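# Pull the battery module out of its bay

## Task

Slide the battery module outward from its bay, continuing until it reaches its end stop and will go no further.

## Robot and tools

Robot: a single arm on a tilted base with a five-finger right hand. The base sits at (0, 0, +0.423) m in the scene frame, quat_wxyz (+0.876, +0.341, +0.340, -0.023). In the base frame, straight up is (-0.612, +0.582, +0.536). In the scene frame the origin is on the table below the base, +z is up, and +y is left when looking along +x. Reported poses, velocities, targets and camera poses use the base frame. Motion offsets use the current Hand target's own axes. Printed positions can be a few cm off, worse at long reach.

Hand point: a spot 0.05 m in front of the palm and 0.15 m from the wrist flange along the fingers. Its +z runs along the straight fingers, +y out of the palm, and +x across the palm away from the thumb. Straight fingers extend 0.06 to 0.07 m past it along +z, with their centre lines 0.06 m behind it along -y. Width is 0.08 m on the little-finger side. On the thumb side it is 0.02 m with the thumb turned in front, up to 0.09 m otherwise. A wrist bracket on the little-finger side reaches 0.10 m across and can collide. With the fingers level, the wrist can hang up to 0.11 m (palm down) or 0.23 m (palm up) below the point and may reach the table first.

Row format: 14 numbers, each in [-1, 1]. The order is dx, dy, dz, rx, ry, rz, little, ring, middle, index, thumb_bend, thumb_turn, force_limit, speed. The first six are an offset, not a pose. They are measured from the Hand target at the start of the action or move, along that target's axes. 1.0 equals 0.6 m or 180 degrees, and rx, ry, rz form one rotation vector.

Finger values: -1 is straight/open and +1 is curled. thumb_turn runs from -1 (beside the palm) to +1 (in front, opposing the fingers). force_limit maps linearly from about 0 N at -1 to 10 N at +1 (15 N for both thumb motors). speed rises linearly from near zero at -1 to full at +0.48 and stays full above that. A full finger stroke at full speed takes 0.49 s. Every row restates the hand: zeros are real commands, so repeat your last hand numbers to leave the hand as it is. An opposed thumb and fingers can grip 0.035 to 0.065 m objects, or a handle down to about 0.025 m. For a gentle grip, close at speed -0.94 or below.

execute_actions(actions, cameras): actions is a list of actions. Each action is a list of up to 15 rows, one row per 1/30 s step. If fewer rows are given, the last one is held for the rest of the 15 steps. Each row counts from the action's starting target, so repeated offsets keep adding up. An empty list just returns state and images.

move(target, speed, blend, stop_force, zero, blocking, cameras): target is one 14-number row or up to 15 rows. All of them are offsets from the same starting Hand target. speed is in m/s, 0.002 to 3.6, default 0.25, and turns are capped at twice that in rad/s. blend is a corner-rounding radius in m. stop_force is 3 to 120 N and halts the path when the wrist sensor feels that much resistance against the motion. zero=true, the default, re-zeroes first. Leave stop_force out when backing away from a contact. blocking=false returns after about 0.5 s and cannot be combined with stop_force. In a list, every row must carry the same hand numbers. The path does not avoid obstacles, and the hand lags or overshoots more at higher speed.

Other tools: wait(seconds 0 to 10); stop (brakes a running move); zoom_image(camera, region [x0, y0, x1, y1] in pixels, at most 504x504); show_instructions; zero_wrist_force; finished_scene(scene, an integer from 1 to 2, the current scene). Cameras are cam_head_left (504x504), cam_head_right (504x504) and cam_wrist (672x504). An unknown camera name invalidates the call.

Results: end_effector_position (m) and end_effector_quat_wxyz, velocities, and Hand target. Your next offsets start from Hand target, which is the last command after clipping. The hand often rests short of it. Resend the missing distance, and to release a push, command back past the hand point. A move adds a line: done means within 3 mm and 2 degrees; the alternatives are off_target, moving, held or fault, followed by limits (paced = clipped, held = steps withheld). Neither done nor off_target proves contact. Hand lines give hand_measured, hand_stopped_by (moving/target/force/stalled/fault) and hand_load_n, all in row motor order. Wrist force and torque are given in the flange's axes, plus the peak since the last reading. Joint torques include the arm's own weight. Action results also list some step positions.

Cautions: orientation commands are clipped to 32 degrees from the measured orientation each step. Avoid paths near the base, because they can flip the shoulder posture. The arm is stiff, so commanding even slightly past a firm contact can fault it. An outside force near 150 N (±25) or contact torque at the limits (135 N m for the first three joints, 25.2 N m for the wrist joints) stops the arm for 10 s. Motors overheat when you hold loads, stretch out, or push unreachable poses: a warning appears at 70 °C and a braking stop at 85 °C. Avoid drops, hard hits, strong pushes and heavy finger loads. Pull the module slowly, with gentle forces, until it halts, then let go and back off so it stays put before calling finished_scene.

Each tool is called after "Call:" in YAML: its name, and indented under it one key for each argument.

Reference images:

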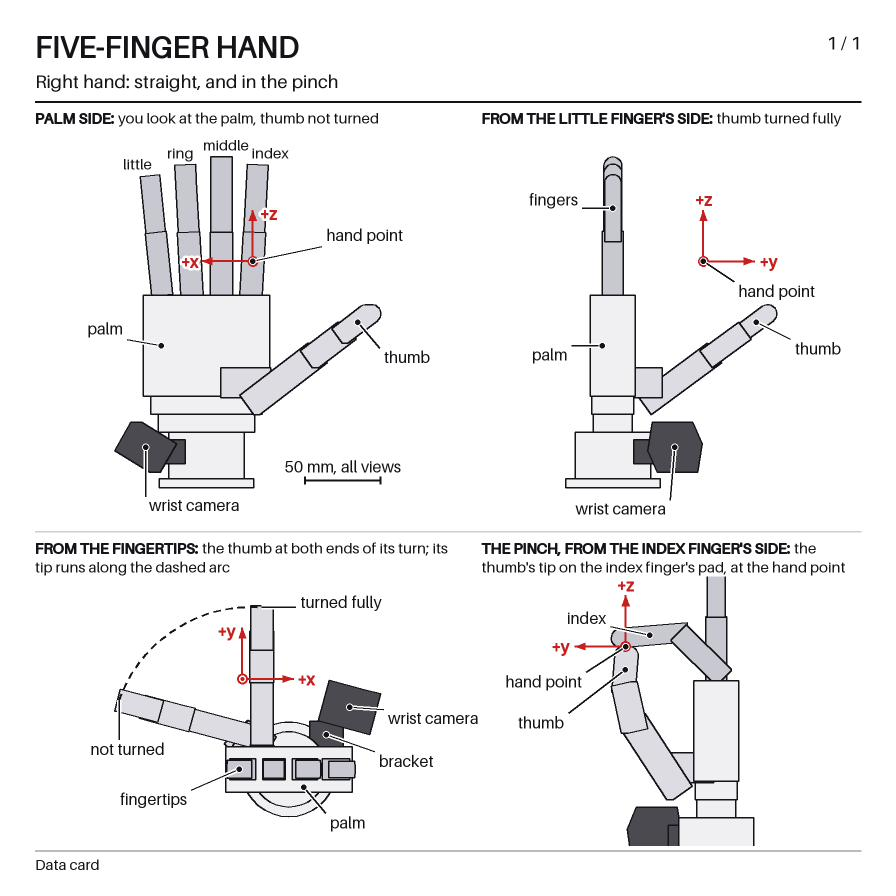

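## Session

Call:
execute_actions:
  actions: []

Scene clock: 0.00 s.
end_effector_position=(+0.3377, -0.1658, +0.2988) hand_measured=(-1.000, -1.000, -1.000, -1.000, -1.000, -1.000) hand_load_n=(+0.0, +0.0, +0.0, +0.0, +0.0, +0.0) hand_stopped_by=(target, target, target, target, target, target) hand_force_limit=0.00 hand_speed=-0.80 end_effector_quat_wxyz=(+0.459, -0.211, +0.832, -0.229)
Joint positions: [-1.669 -1.815 2.132 1.04 0.506 -3.611]
Joint velocities: within noise
Joint torques (N m): no reading
Motor temperatures (°C): [32 32 32 41 38 37]
Wrist force (N): no reading
Wrist torque (N m): no reading
Wrist force, peak (N): no reading
Hand target: +0.3377, -0.1658, +0.2988; +0.459, -0.211, +0.832, -0.229

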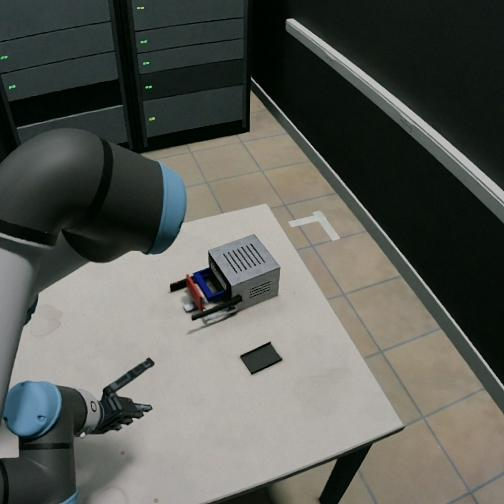

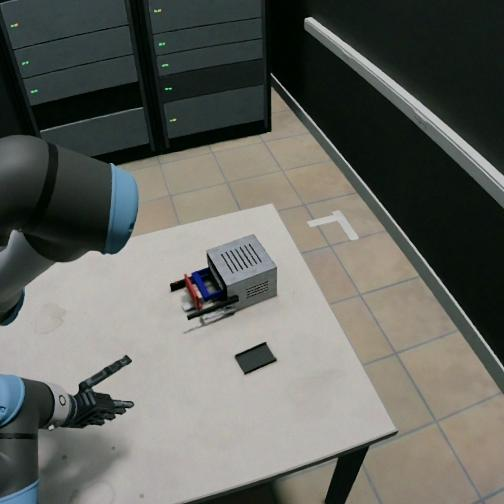

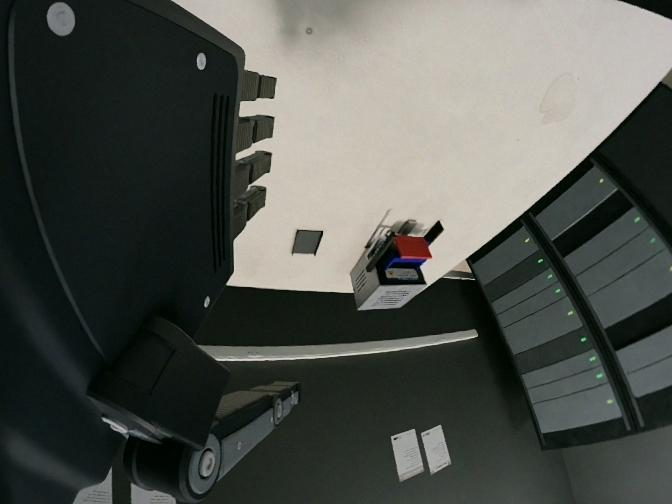

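Call:
zoom_image:
  camera: "cam_head_left"
  region: [150, 220, 300, 340]

Call:
zoom_image:
  camera: "cam_head_right"
  region: [150, 220, 300, 340]

Call:
zoom_image:
  camera: "cam_wrist"
  region: [330, 190, 470, 320]

Scaled by 3.360 from the camera's 504x504 image, which has a finer 720x720 frame.

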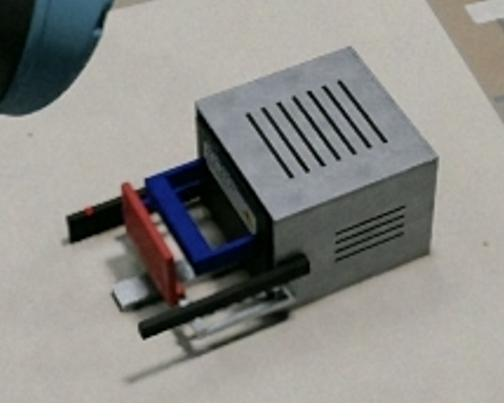

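Scaled by 3.360 from the camera's 504x504 image, which has a finer 720x720 frame.

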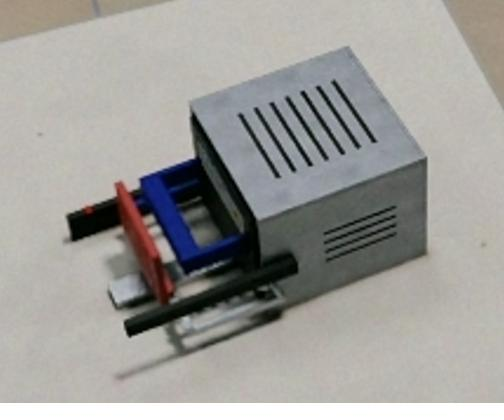

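Scaled by 3.600 from the camera's 672x504 image, which has a finer 960x720 frame.

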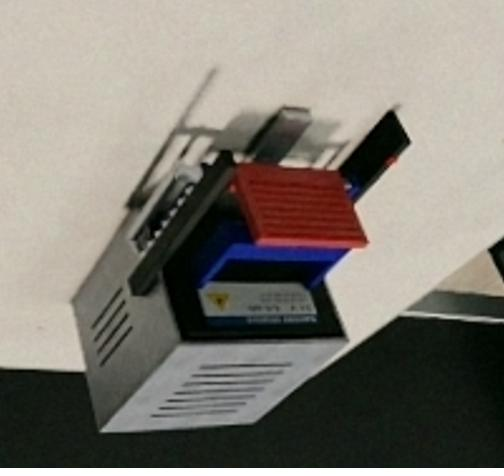

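Call:
move:
  target: [-0.1525,-0.037,0.056,0,0,0,-1,-1,-1,-1,-1,-1,0,-0.8]

Call:
move:
  target: [0.019,-0.157,-0.052,0,0,0,-1,-1,-1,-1,-1,-1,0,-0.8]

Call:
move:
  target: [-0.064,0.041,-0.148,0,0,0,-1,-1,-1,-1,-1,-1,0,-0.8]

Scene clock: 25.93 s.
end_effector_position=(+0.4145, -0.1385, +0.3566) hand_measured=(-1.000, -1.000, -1.000, -1.000, -1.000, -1.000) hand_load_n=(+0.0, +0.0, +0.0, +0.0, +0.0, +0.0) hand_stopped_by=(target, target, target, target, target, target) hand_force_limit=0.00 hand_speed=-0.80 end_effector_quat_wxyz=(+0.459, -0.212, +0.832, -0.229) end_effector_velocity=(+0.000, +0.000, +0.000) end_effector_angular_velocity=(+0.000, +0.002, -0.003)
Joint positions: [-1.251 -1.832 1.871 0.773 0.711 -2.958]
Joint velocities: [0.002 0 -0.001 -0.001 0.005 0.003]
Joint torques (N m): [20.12 -21.09 -16.05 0.11 0.37 0.82]
Motor temperatures (°C): [32 32 32 41 38 37]
Wrist force (N): [-0.1 0.4 0.0]
Wrist torque (N m): [0.05 0.00 0.00]
Wrist force, peak (N): [-0.8 -0.2 -0.1]
Hand target: +0.4146, -0.1385, +0.3566; +0.459, -0.211, +0.832, -0.229
Off the commanded pose: 0.000 m, 0 deg.
move: done

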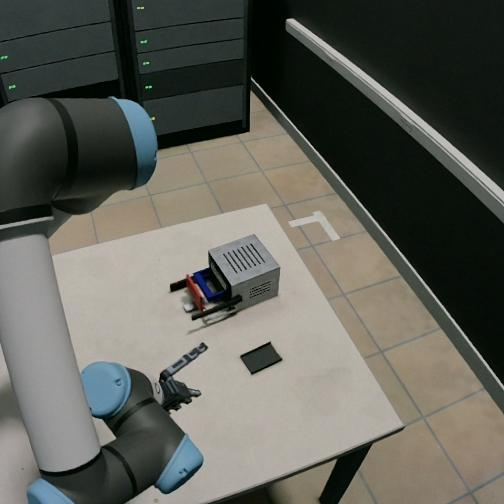

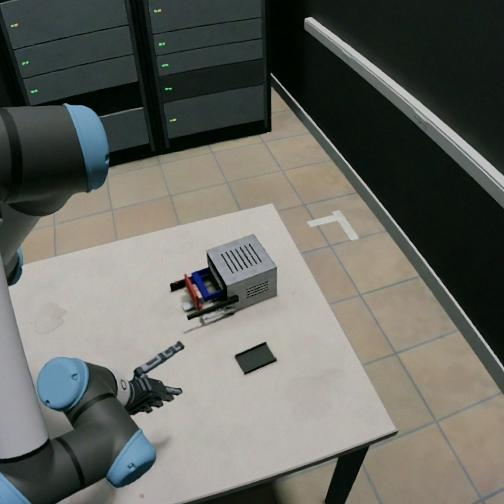

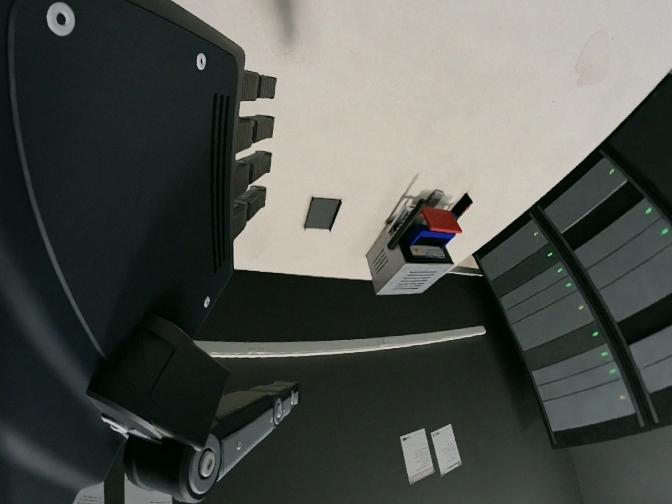

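Scene clock: 27.23 s.
end_effector_position=(+0.3955, -0.2149, +0.4180) hand_measured=(-1.000, -1.000, -1.000, -1.000, -1.000, -1.000) hand_load_n=(+0.0, +0.0, +0.0, +0.0, +0.0, +0.0) hand_stopped_by=(target, target, target, target, target, target) hand_force_limit=0.00 hand_speed=-0.80 end_effector_quat_wxyz=(+0.459, -0.211, +0.832, -0.230)
Joint positions: [-1.407 -1.69 1.632 1.027 0.612 -3.156]
Joint velocities: within noise
Joint torques (N m): [-8.54 -23.51 -17.88 4.13 -2.05 -1.54]
Motor temperatures (°C): [32 32 32 41 38 37]
Wrist force (N): [-0.3 0.2 0.0]
Wrist torque (N m): [0.02 0.03 -0.02]
Wrist force, peak (N): [-0.1 1.2 0.5]
Hand target: +0.3955, -0.2149, +0.4180; +0.459, -0.211, +0.832, -0.229
Off the commanded pose: 0.000 m, 0 deg.
move: done

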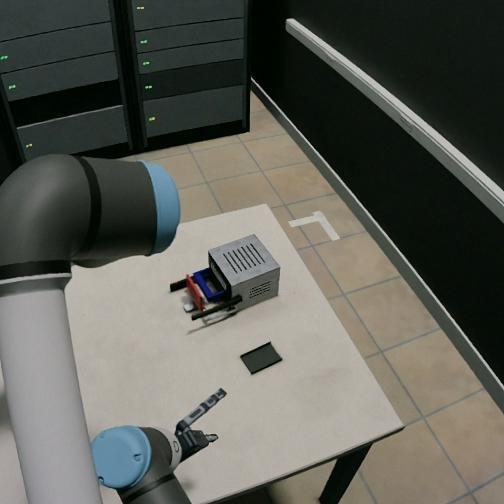

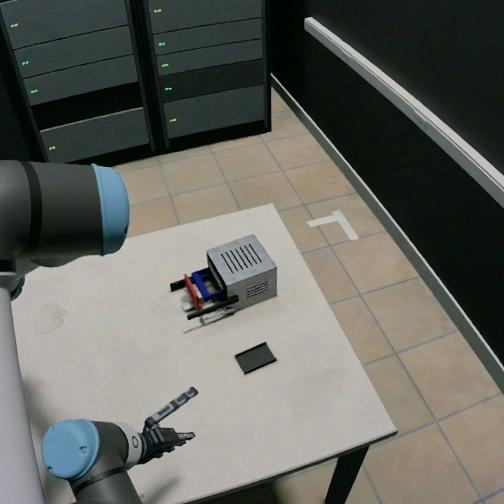

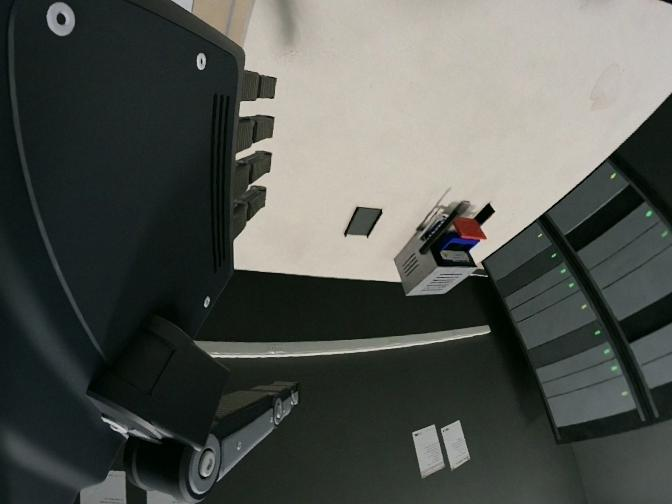

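Scene clock: 28.93 s.
end_effector_position=(+0.3344, -0.1568, +0.4715) hand_measured=(-1.000, -1.000, -1.000, -1.000, -1.000, -1.000) hand_load_n=(+0.0, +0.0, +0.0, +0.0, +0.0, +0.0) hand_stopped_by=(target, target, target, target, target, target) hand_force_limit=0.00 hand_speed=-0.80 end_effector_quat_wxyz=(+0.459, -0.211, +0.832, -0.229)
Joint positions: [-1.694 -1.881 1.743 1.539 0.502 -3.662]
Joint velocities: within noise
Joint torques (N m): [-6.94 -30.87 -2.93 3.69 -1.97 -1.65]
Motor temperatures (°C): [32 32 32 41 38 37]
Wrist force (N): [-0.1 -0.1 0.0]
Wrist torque (N m): [-0.02 0.01 -0.01]
Wrist force, peak (N): [0.4 -0.3 0.9]
Hand target: +0.3344, -0.1568, +0.4715; +0.459, -0.211, +0.832, -0.229
Off the commanded pose: 0.000 m, 0 deg.
move: done

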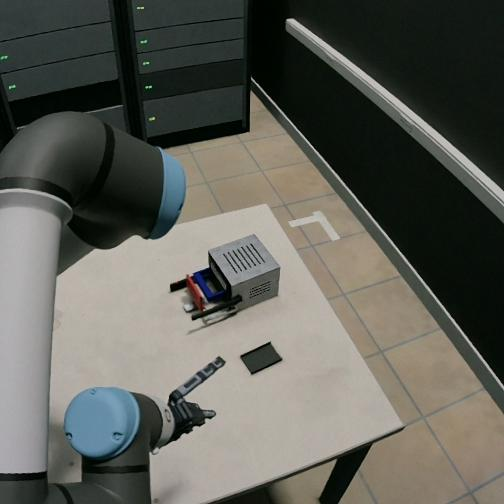

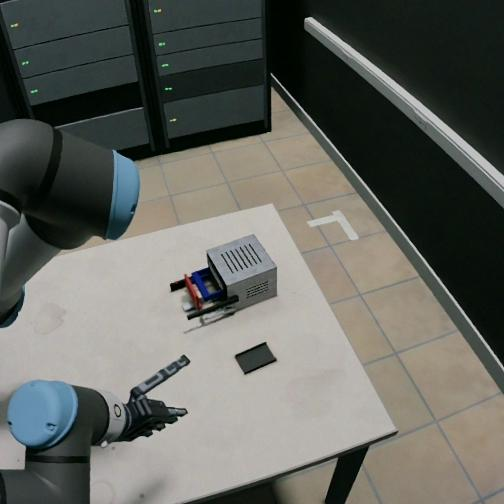

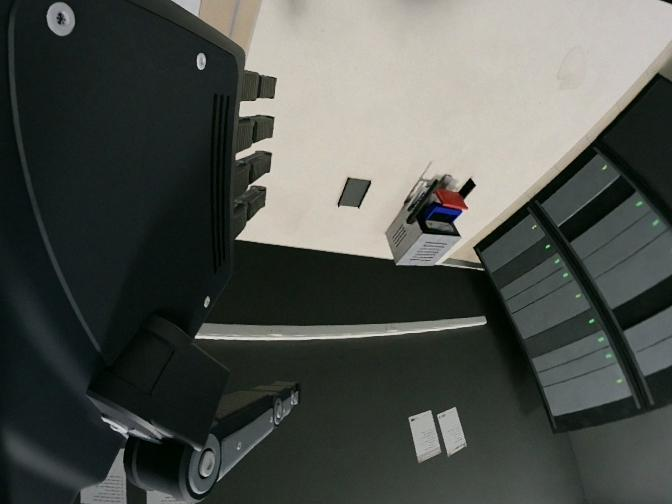

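Call:
move:
  target: [-0.184,0.352,0.177,-0.021,0.162,-0.434,-1,-1,-1,-1,-1,-1,0,-0.8]

Call:
zoom_image:
  camera: "cam_wrist"
  region: [168, 0, 672, 504]

Scene clock: 68.73 s.
end_effector_position=(+0.4499, +0.0553, +0.3732) hand_measured=(-1.000, -1.000, -1.000, -1.000, -1.000, -1.000) hand_load_n=(+0.0, +0.0, +0.0, +0.0, +0.0, +0.0) hand_stopped_by=(target, target, target, target, target, target) hand_force_limit=0.00 hand_speed=-0.80 end_effector_quat_wxyz=(+0.000, +0.637, -0.603, +0.481)
Joint positions: [0.171 -1.457 1.343 0.931 2.313 -3.331]
Joint velocities: within noise
Joint torques (N m): [33.82 -22.22 -17.85 3.73 0.8 -1.62]
Motor temperatures (°C): [32 32 32 41 38 37]
Wrist force (N): [0.1 0.0 0.0]
Wrist torque (N m): [0.02 -0.02 -0.04]
Wrist force, peak (N): [-0.4 0.3 0.1]
Hand target: +0.4500, +0.0554, +0.3731; +0.001, +0.637, -0.603, +0.481
Off the commanded pose: 0.000 m, 0 deg.
move: done

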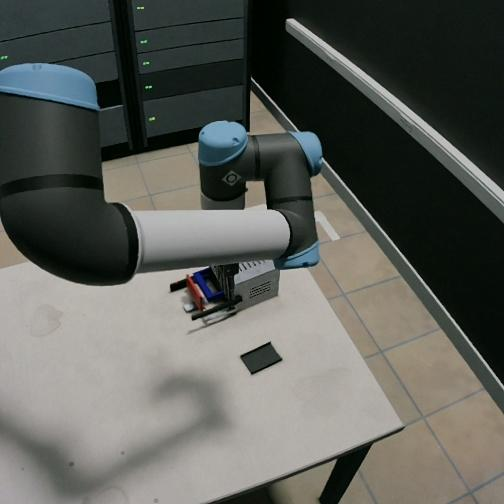

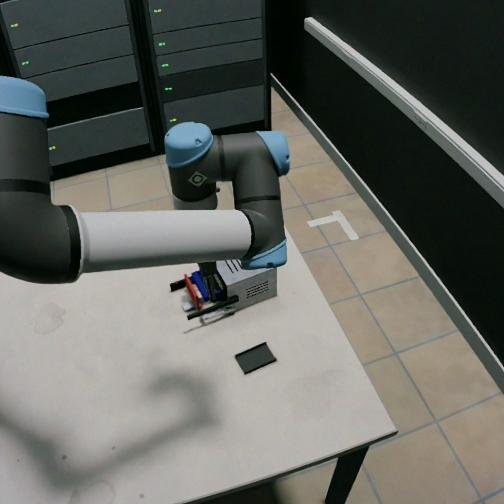

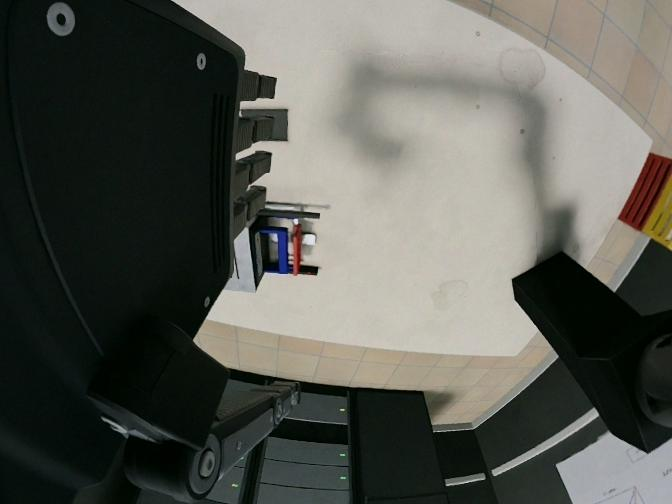

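Scaled by 1.000.

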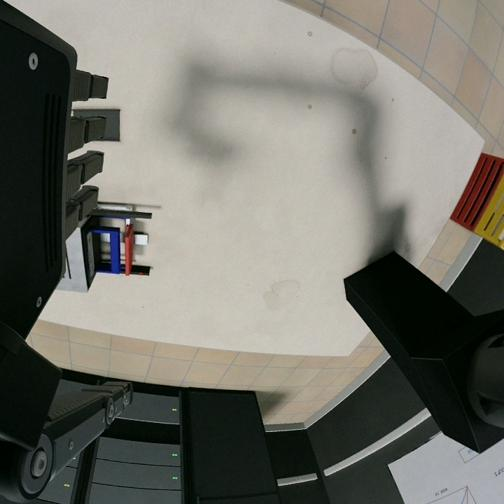

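Call:
zoom_image:
  camera: "cam_wrist"
  region: [220, 180, 340, 300]

Call:
zoom_image:
  camera: "cam_head_right"
  region: [150, 240, 290, 340]

Scaled by 4.200 from the camera's 672x504 image, which has a finer 960x720 frame.

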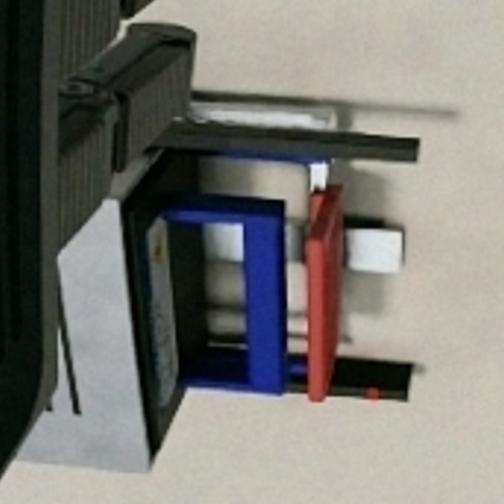

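Scaled by 3.600 from the camera's 504x504 image, which has a finer 720x720 frame.

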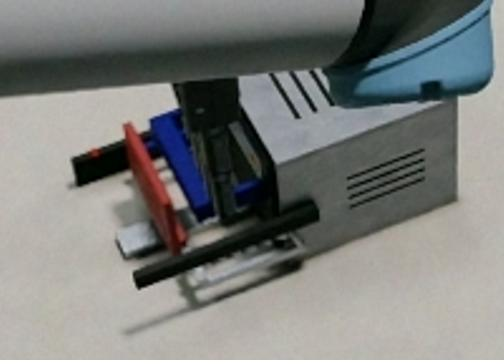

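Call:
move:
  target: [-0.333,0.295,0.1,0,-0.259,0.966,-1,-1,-1,-1,-1,-1,0,-0.8]
  speed: 0.5

Call:
zoom_image:
  camera: "cam_head_left"
  region: [150, 220, 290, 340]

Scene clock: 82.90 s.
end_effector_position=(+0.4220, +0.0867, +0.2602) hand_measured=(-1.000, -1.000, -1.000, -1.000, -1.000, -1.000) hand_load_n=(+0.0, -0.5, +0.0, +0.0, +0.0, +0.0) hand_stopped_by=(target, target, target, target, target, target) hand_force_limit=0.00 hand_speed=-0.80 end_effector_quat_wxyz=(+0.398, +0.791, -0.102, +0.454)
Joint positions: [0.482 -1.217 1.683 0.403 2.778 -4.468]
Joint velocities: within noise
Joint torques (N m): [16.29 -14.46 -12.71 3.39 -1.19 1.04]
Motor temperatures (°C): [32 32 32 41 38 37]
Wrist force (N): [0.5 0.2 -0.6]
Wrist torque (N m): [0.08 -0.05 0.04]
Wrist force, peak (N): [-2.2 -1.3 -1.2]
Hand target: +0.4220, +0.0867, +0.2602; +0.398, +0.791, -0.102, +0.454 (not the last commanded pose)
Off the commanded pose: 0.153 m, 103 deg.
move: held (a check stopped the path); limits=held
pose unreachable: on one or more control steps of this call, first in action 0 (counted from 0), an arm could not follow its commanded pose, so it was not sent that pose on those steps. It may still have moved: this result reports where it is.
cause: moving toward the commanded pose would bring two parts of the arm too close to each other (joints 4 (wrist 1) to 6 (wrist 3) lie between them).

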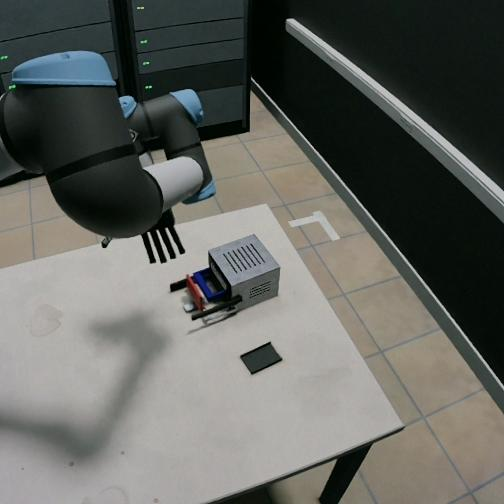

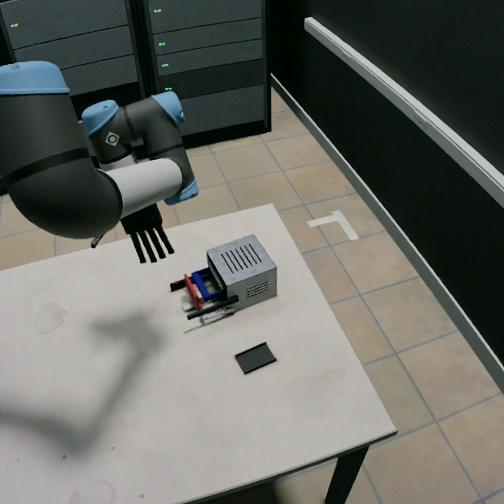

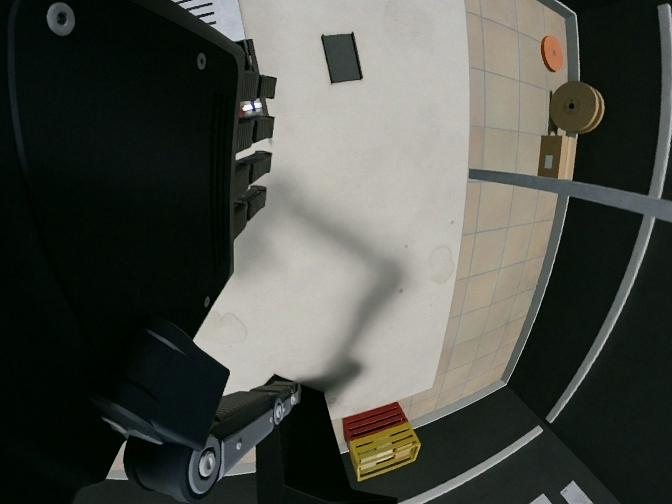

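Scaled by 3.600 from the camera's 504x504 image, which has a finer 720x720 frame.

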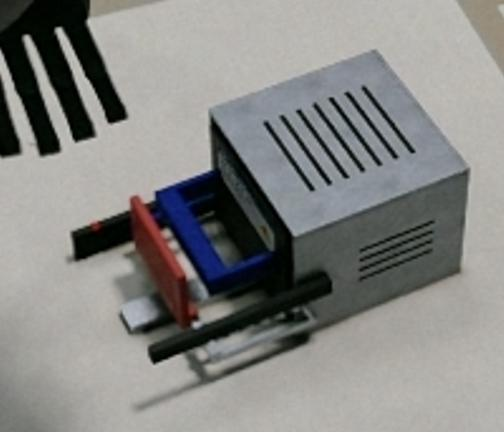

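Call:
move:
  target: [0.165,0.113,0.017,0,-0.111,0.413,-1,-1,-1,-1,-1,-1,0,-0.8]
  speed: 0.5
  cameras: []

Call:
move:
  target: [0.033,0.212,0.2,0.021,-0.162,0.434,-1,-1,-1,-1,-1,-1,0,-0.8]
  speed: 0.5

Call:
zoom_image:
  camera: "cam_wrist"
  region: [300, 150, 500, 300]

Scene clock: 97.43 s.
end_effector_position=(+0.4492, +0.0542, +0.3729) hand_measured=(-1.000, -1.000, -1.000, -1.000, -1.000, -1.000) hand_load_n=(-0.5, +0.0, +0.0, +0.0, +0.0, +0.0) hand_stopped_by=(target, target, target, target, target, target) hand_force_limit=0.00 hand_speed=-0.80 end_effector_quat_wxyz=(+0.022, +0.631, -0.619, +0.466)
Joint positions: [0.172 -1.41 1.293 1.016 2.337 -3.268]
Joint velocities: within noise
Joint torques (N m): [11.98 -36.36 -17 3.69 -1.7 1.32]
Motor temperatures (°C): [32 32 32 41 38 37]
Wrist force (N): [0.1 -0.2 -0.1]
Wrist torque (N m): [0.00 -0.01 -0.03]
Wrist force, peak (N): [0.5 0.3 -0.7]
Hand target: +0.4493, +0.0541, +0.3729; +0.022, +0.631, -0.619, +0.466
Off the commanded pose: 0.000 m, 0 deg.
move: done
No camera images: "cameras" was empty.

Scene clock: 100.03 s.
end_effector_position=(+0.4105, -0.0631, +0.2475) hand_measured=(-1.000, -1.000, -1.000, -1.000, -1.000, -1.000) hand_load_n=(+0.0, +0.0, +0.0, +0.0, +0.0, +0.0) hand_stopped_by=(target, target, target, target, target, target) hand_force_limit=0.00 hand_speed=-0.80 end_effector_quat_wxyz=(+0.437, -0.194, +0.847, -0.234)
Joint positions: [-1.058 -1.956 2.191 0.465 0.911 -2.764]
Joint velocities: within noise
Joint torques (N m): [0.77 -15.91 2.49 0.56 -2.26 -1.65]
Motor temperatures (°C): [32 32 32 41 38 37]
Wrist force (N): [-0.3 -0.1 -0.1]
Wrist torque (N m): [0.00 0.06 -0.02]
Wrist force, peak (N): [0.4 -0.3 0.6]
Hand target: +0.4105, -0.0631, +0.2475; +0.437, -0.194, +0.847, -0.234
Off the commanded pose: 0.000 m, 0 deg.
move: done

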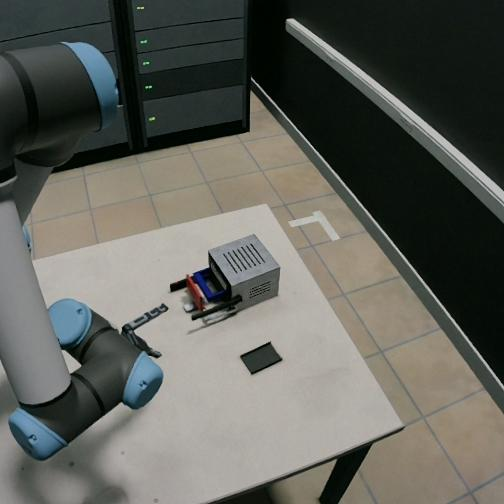

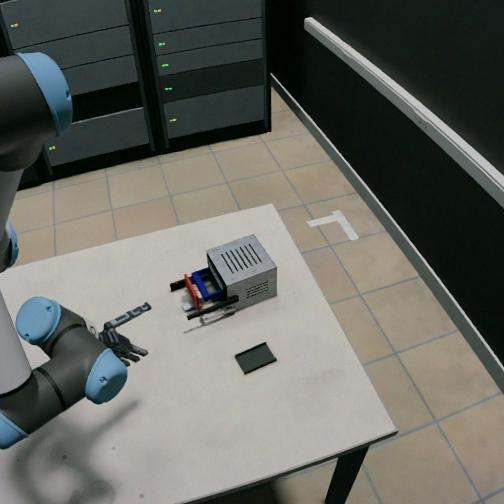

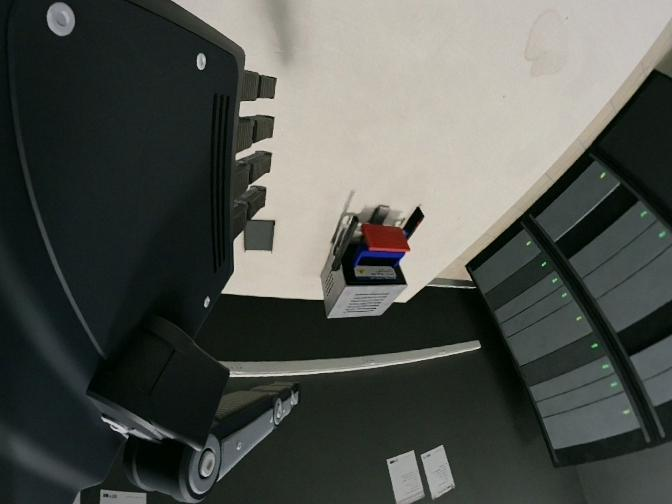

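Scaled by 2.520 from the camera's 672x504 image, which has a finer 960x720 frame.

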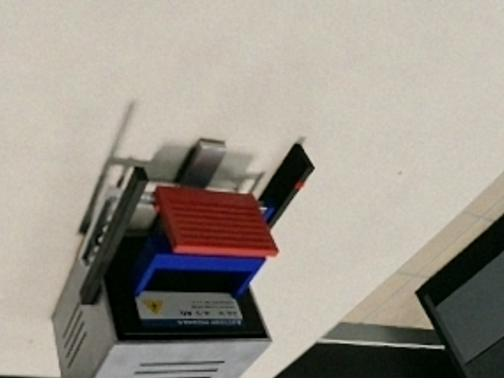

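Call:
move:
  target: [-0.067,-0.007,0.158,0,0,0,-1,-1,-1,-1,-1,-1,0,-0.8]

Call:
zoom_image:
  camera: "cam_wrist"
  region: [300, 180, 450, 330]

Scene clock: 105.17 s.
end_effector_position=(+0.5114, -0.0665, +0.2278) hand_measured=(-1.000, -1.000, -1.000, -1.000, -1.000, -1.000) hand_load_n=(+0.0, +0.0, +0.0, +0.0, +0.0, +0.0) hand_stopped_by=(target, target, target, target, target, target) hand_force_limit=0.00 hand_speed=-0.80 end_effector_quat_wxyz=(+0.437, -0.194, +0.847, -0.234)
Joint positions: [-0.705 -1.668 2.014 0.233 1.196 -2.522]
Joint velocities: within noise
Joint torques (N m): [23.77 -23.84 -9.24 0.37 0.51 1.12]
Motor temperatures (°C): [32 32 32 41 38 37]
Wrist force (N): [-0.2 0.1 0.0]
Wrist torque (N m): [0.01 0.04 0.00]
Wrist force, peak (N): [-0.4 0.3 0.6]
Hand target: +0.5115, -0.0665, +0.2277; +0.437, -0.194, +0.847, -0.234
Off the commanded pose: 0.000 m, 0 deg.
move: done

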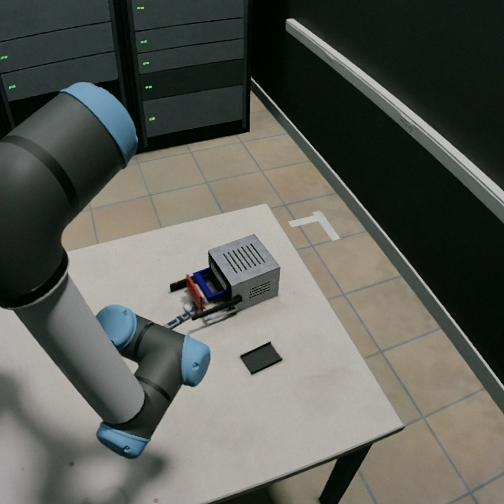

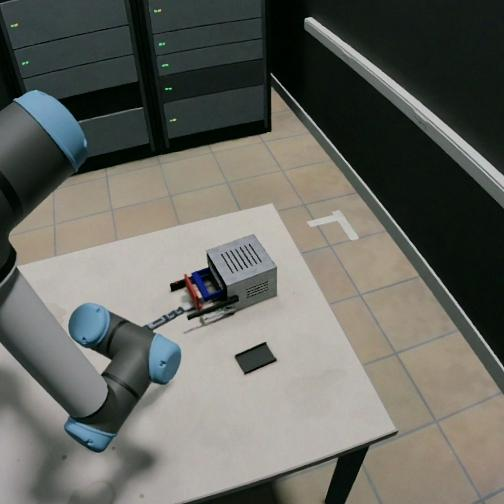

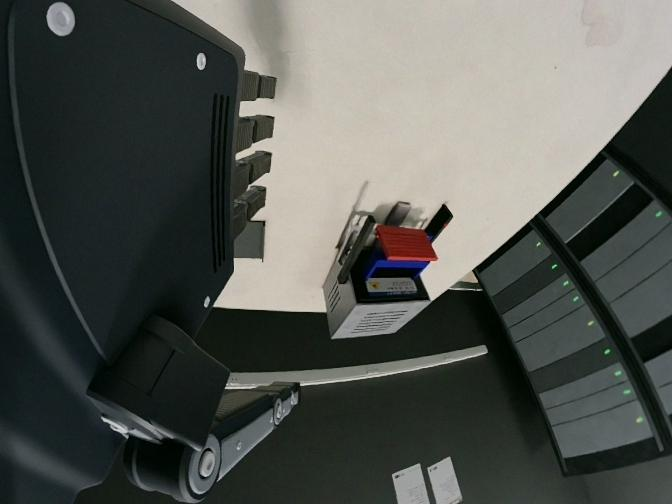

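Scaled by 3.360 from the camera's 672x504 image, which has a finer 960x720 frame.

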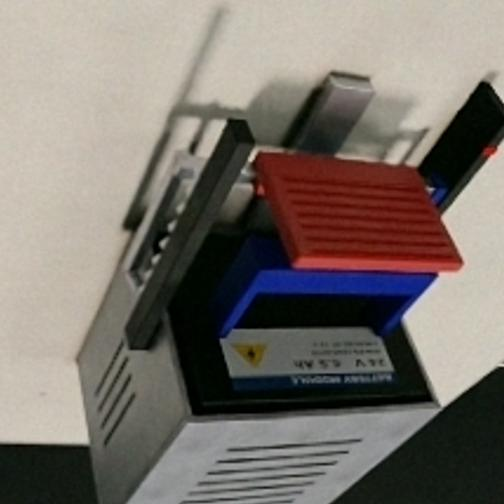

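Call:
move:
  target:
    - [-0.054,0.041,-0.152,0,0,0,1,1,-0.4,-0.4,-1,1,0,0]
    - [-0.327,0.271,-0.004,0.195,-0.035,-0.472,1,1,-0.4,-0.4,-1,1,0,0]
  speed: 0.4

Call:
zoom_image:
  camera: "cam_wrist"
  region: [168, 100, 472, 404]

Scene clock: 167.43 s.
end_effector_position=(+0.5958, +0.1712, +0.2644) hand_measured=(+1.000, +1.000, -0.400, -0.400, -1.000, +1.000) hand_load_n=(+0.0, +0.0, +0.0, +0.0, +0.0, +0.0) hand_stopped_by=(target, target, target, target, target, target) hand_force_limit=0.00 hand_speed=0.00 end_effector_quat_wxyz=(-0.243, +0.588, -0.373, +0.675)
Joint positions: [0.276 -1.468 1.894 -0.459 2.066 -3.818]
Joint velocities: within noise
Joint torques (N m): [34.43 -15.43 0.2 -1.73 -2.16 -1.5]
Motor temperatures (°C): [32 32 32 41 38 37]
Wrist force (N): [0.1 -0.3 1.0]
Wrist torque (N m): [-0.05 -0.14 -0.16]
Wrist force, peak (N): [0.0 -0.6 1.3]
Hand target: +0.5958, +0.1712, +0.2644; -0.243, +0.588, -0.373, +0.675
Off the commanded pose: 0.000 m, 0 deg.
move: done

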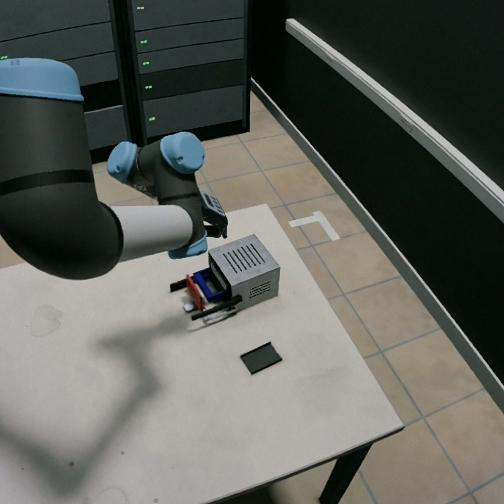

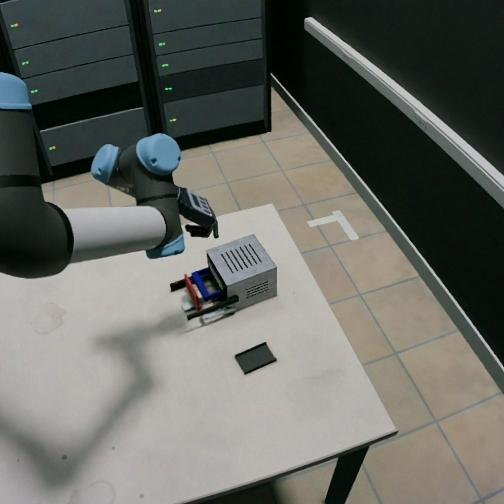

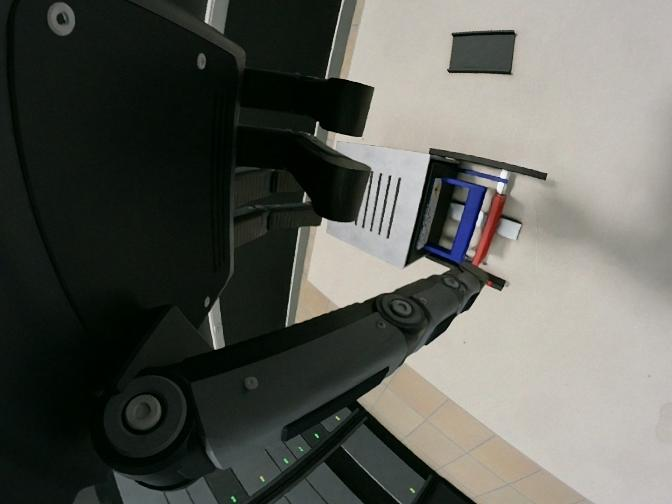

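Scaled by 1.658 from the camera's 672x504 image, which has a finer 960x720 frame.

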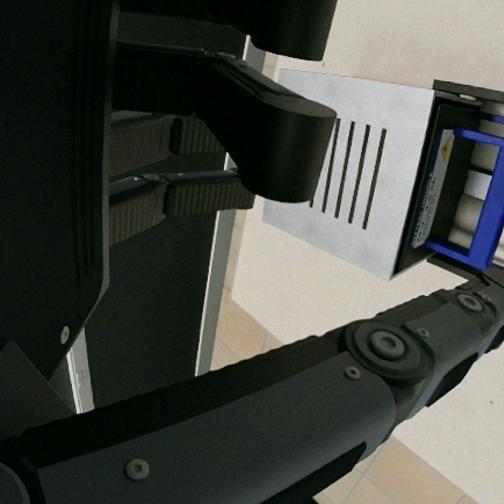

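Call:
move:
  target: [0,0.136,0.136,0,0,0,1,1,-0.4,-0.4,-1,1,0,0]

Call:
zoom_image:
  camera: "cam_head_left"
  region: [160, 210, 280, 330]

Call:
zoom_image:
  camera: "cam_head_right"
  region: [160, 210, 280, 330]

Call:
zoom_image:
  camera: "cam_wrist"
  region: [300, 50, 604, 354]

Scene clock: 191.20 s.
end_effector_position=(+0.6662, +0.1042, +0.2025) hand_measured=(+1.000, +1.000, -0.400, -0.400, -1.000, +1.000) hand_load_n=(+0.0, +0.0, +0.0, +0.0, -0.5, +0.0) hand_stopped_by=(target, target, target, target, target, target) hand_force_limit=0.00 hand_speed=0.00 end_effector_quat_wxyz=(-0.243, +0.588, -0.373, +0.675)
Joint positions: [0.089 -1.323 1.898 -0.606 1.879 -3.812]
Joint velocities: within noise
Joint torques (N m): [13.67 -19.47 -9.72 -1.78 -2.14 1.11]
Motor temperatures (°C): [32 32 32 41 38 37]
Wrist force (N): [0.2 -0.2 1.0]
Wrist torque (N m): [-0.02 -0.16 -0.15]
Wrist force, peak (N): [0.1 0.8 1.7]
Hand target: +0.6664, +0.1042, +0.2024; -0.243, +0.588, -0.373, +0.675
Off the commanded pose: 0.000 m, 0 deg.
move: done

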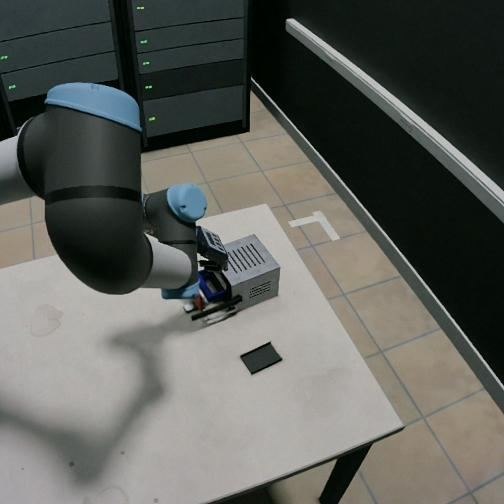

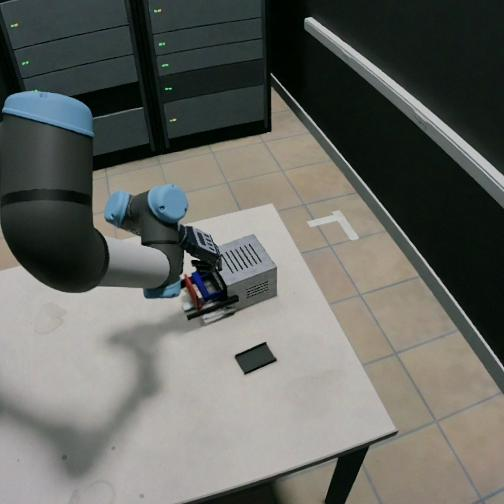

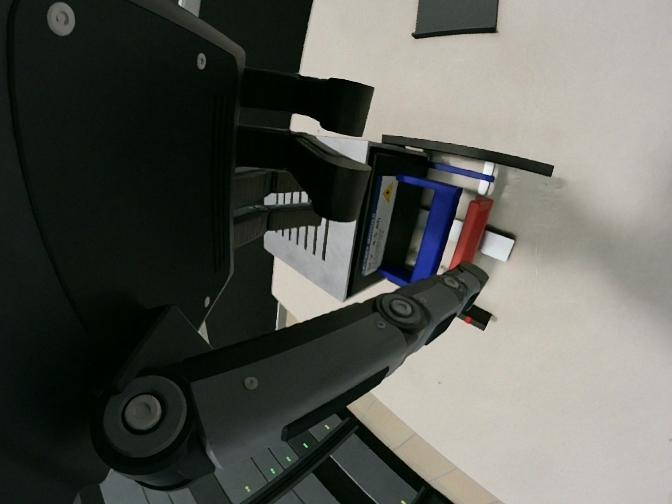

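Scaled by 4.200 from the camera's 504x504 image, which has a finer 720x720 frame.

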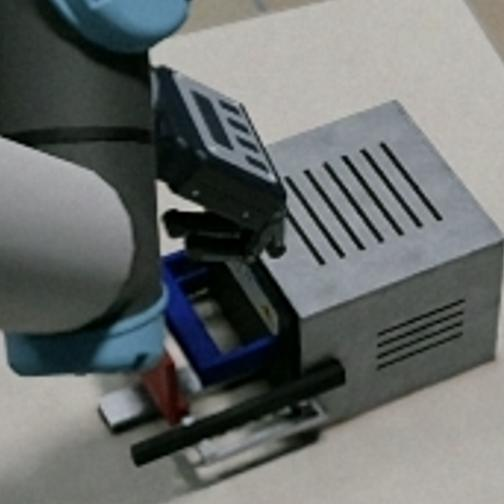

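Scaled by 4.200 from the camera's 504x504 image, which has a finer 720x720 frame.

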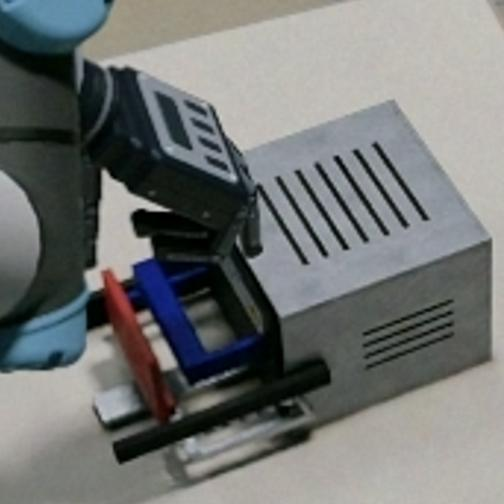

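Scaled by 1.658 from the camera's 672x504 image, which has a finer 960x720 frame.

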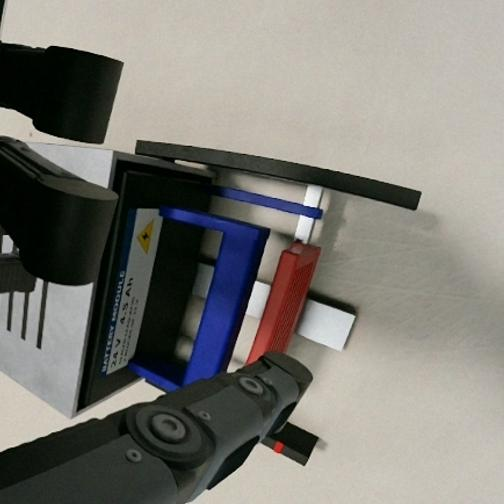

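Call:
move:
  target: [-0.02,0.059,0.059,0,0,0,1,1,-0.4,-0.4,-1,1,0,0]
  speed: 0.08
  stop_force: 6

Call:
zoom_image:
  camera: "cam_head_right"
  region: [160, 230, 280, 330]

Call:
zoom_image:
  camera: "cam_head_left"
  region: [160, 230, 280, 330]

Call:
zoom_image:
  camera: "cam_wrist"
  region: [300, 50, 604, 354]

Scene clock: 208.67 s.
end_effector_position=(+0.6911, +0.0888, +0.1762) hand_measured=(+1.000, +1.000, -0.400, -0.400, -1.000, +1.000) hand_load_n=(+0.0, +0.0, -5.0, +0.0, +0.0, +0.0) hand_stopped_by=(target, target, target, target, target, target) hand_force_limit=0.00 hand_speed=0.00 end_effector_quat_wxyz=(-0.243, +0.589, -0.373, +0.675)
Joint positions: [0.05 -1.248 1.877 -0.659 1.84 -3.81]
Joint velocities: within noise
Joint torques (N m): [37.89 -38.23 2.46 1.5 -0.06 -0.98]
Motor temperatures (°C): [32 32 32 41 38 37]
Wrist force (N): [0.4 0.8 -3.5]
Wrist torque (N m): [0.07 -0.02 -0.13]
Wrist force, peak (N): [3.5 0.6 -17.0]
Hand target: +0.6911, +0.0888, +0.1762; -0.243, +0.589, -0.373, +0.675 (not the last commanded pose)
Off the commanded pose: 0.012 m, 0 deg.
move: contact

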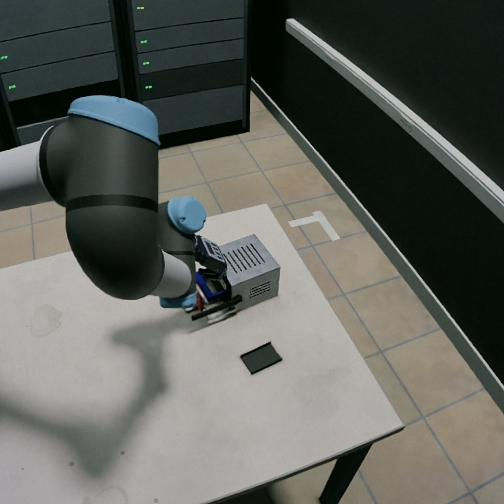

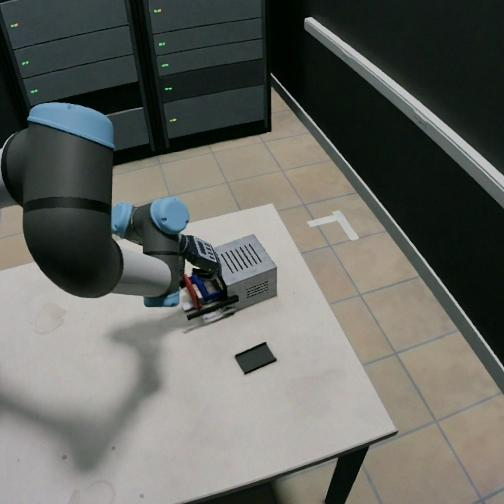

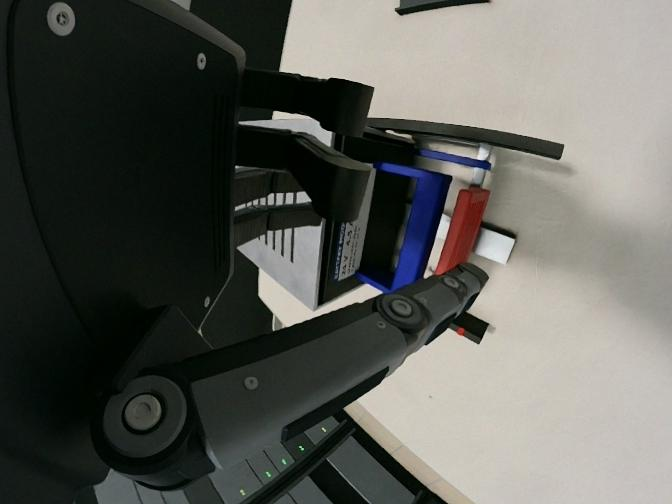

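Scaled by 4.200 from the camera's 504x504 image, which has a finer 720x720 frame.

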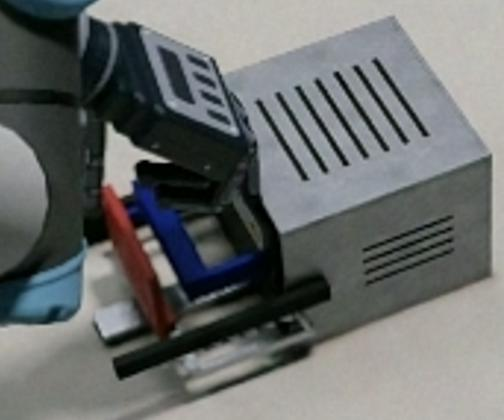

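Scaled by 4.200 from the camera's 504x504 image, which has a finer 720x720 frame.

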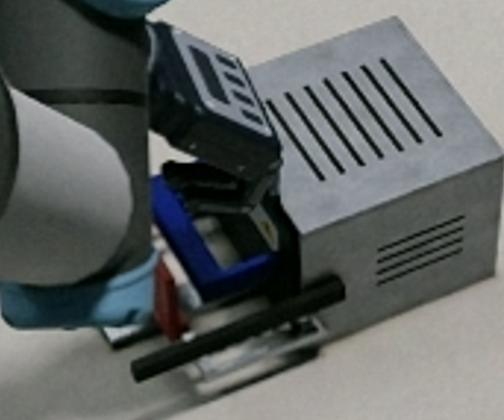

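Scaled by 1.658 from the camera's 672x504 image, which has a finer 960x720 frame.

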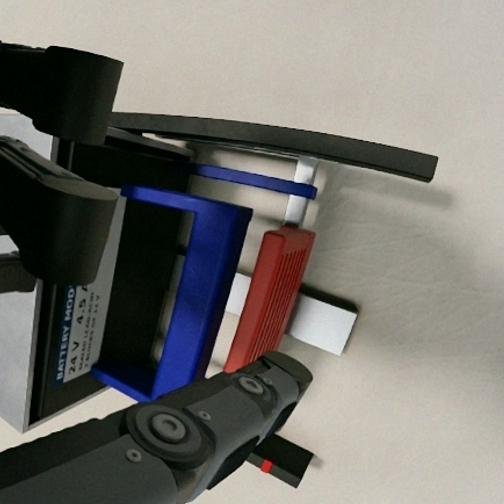

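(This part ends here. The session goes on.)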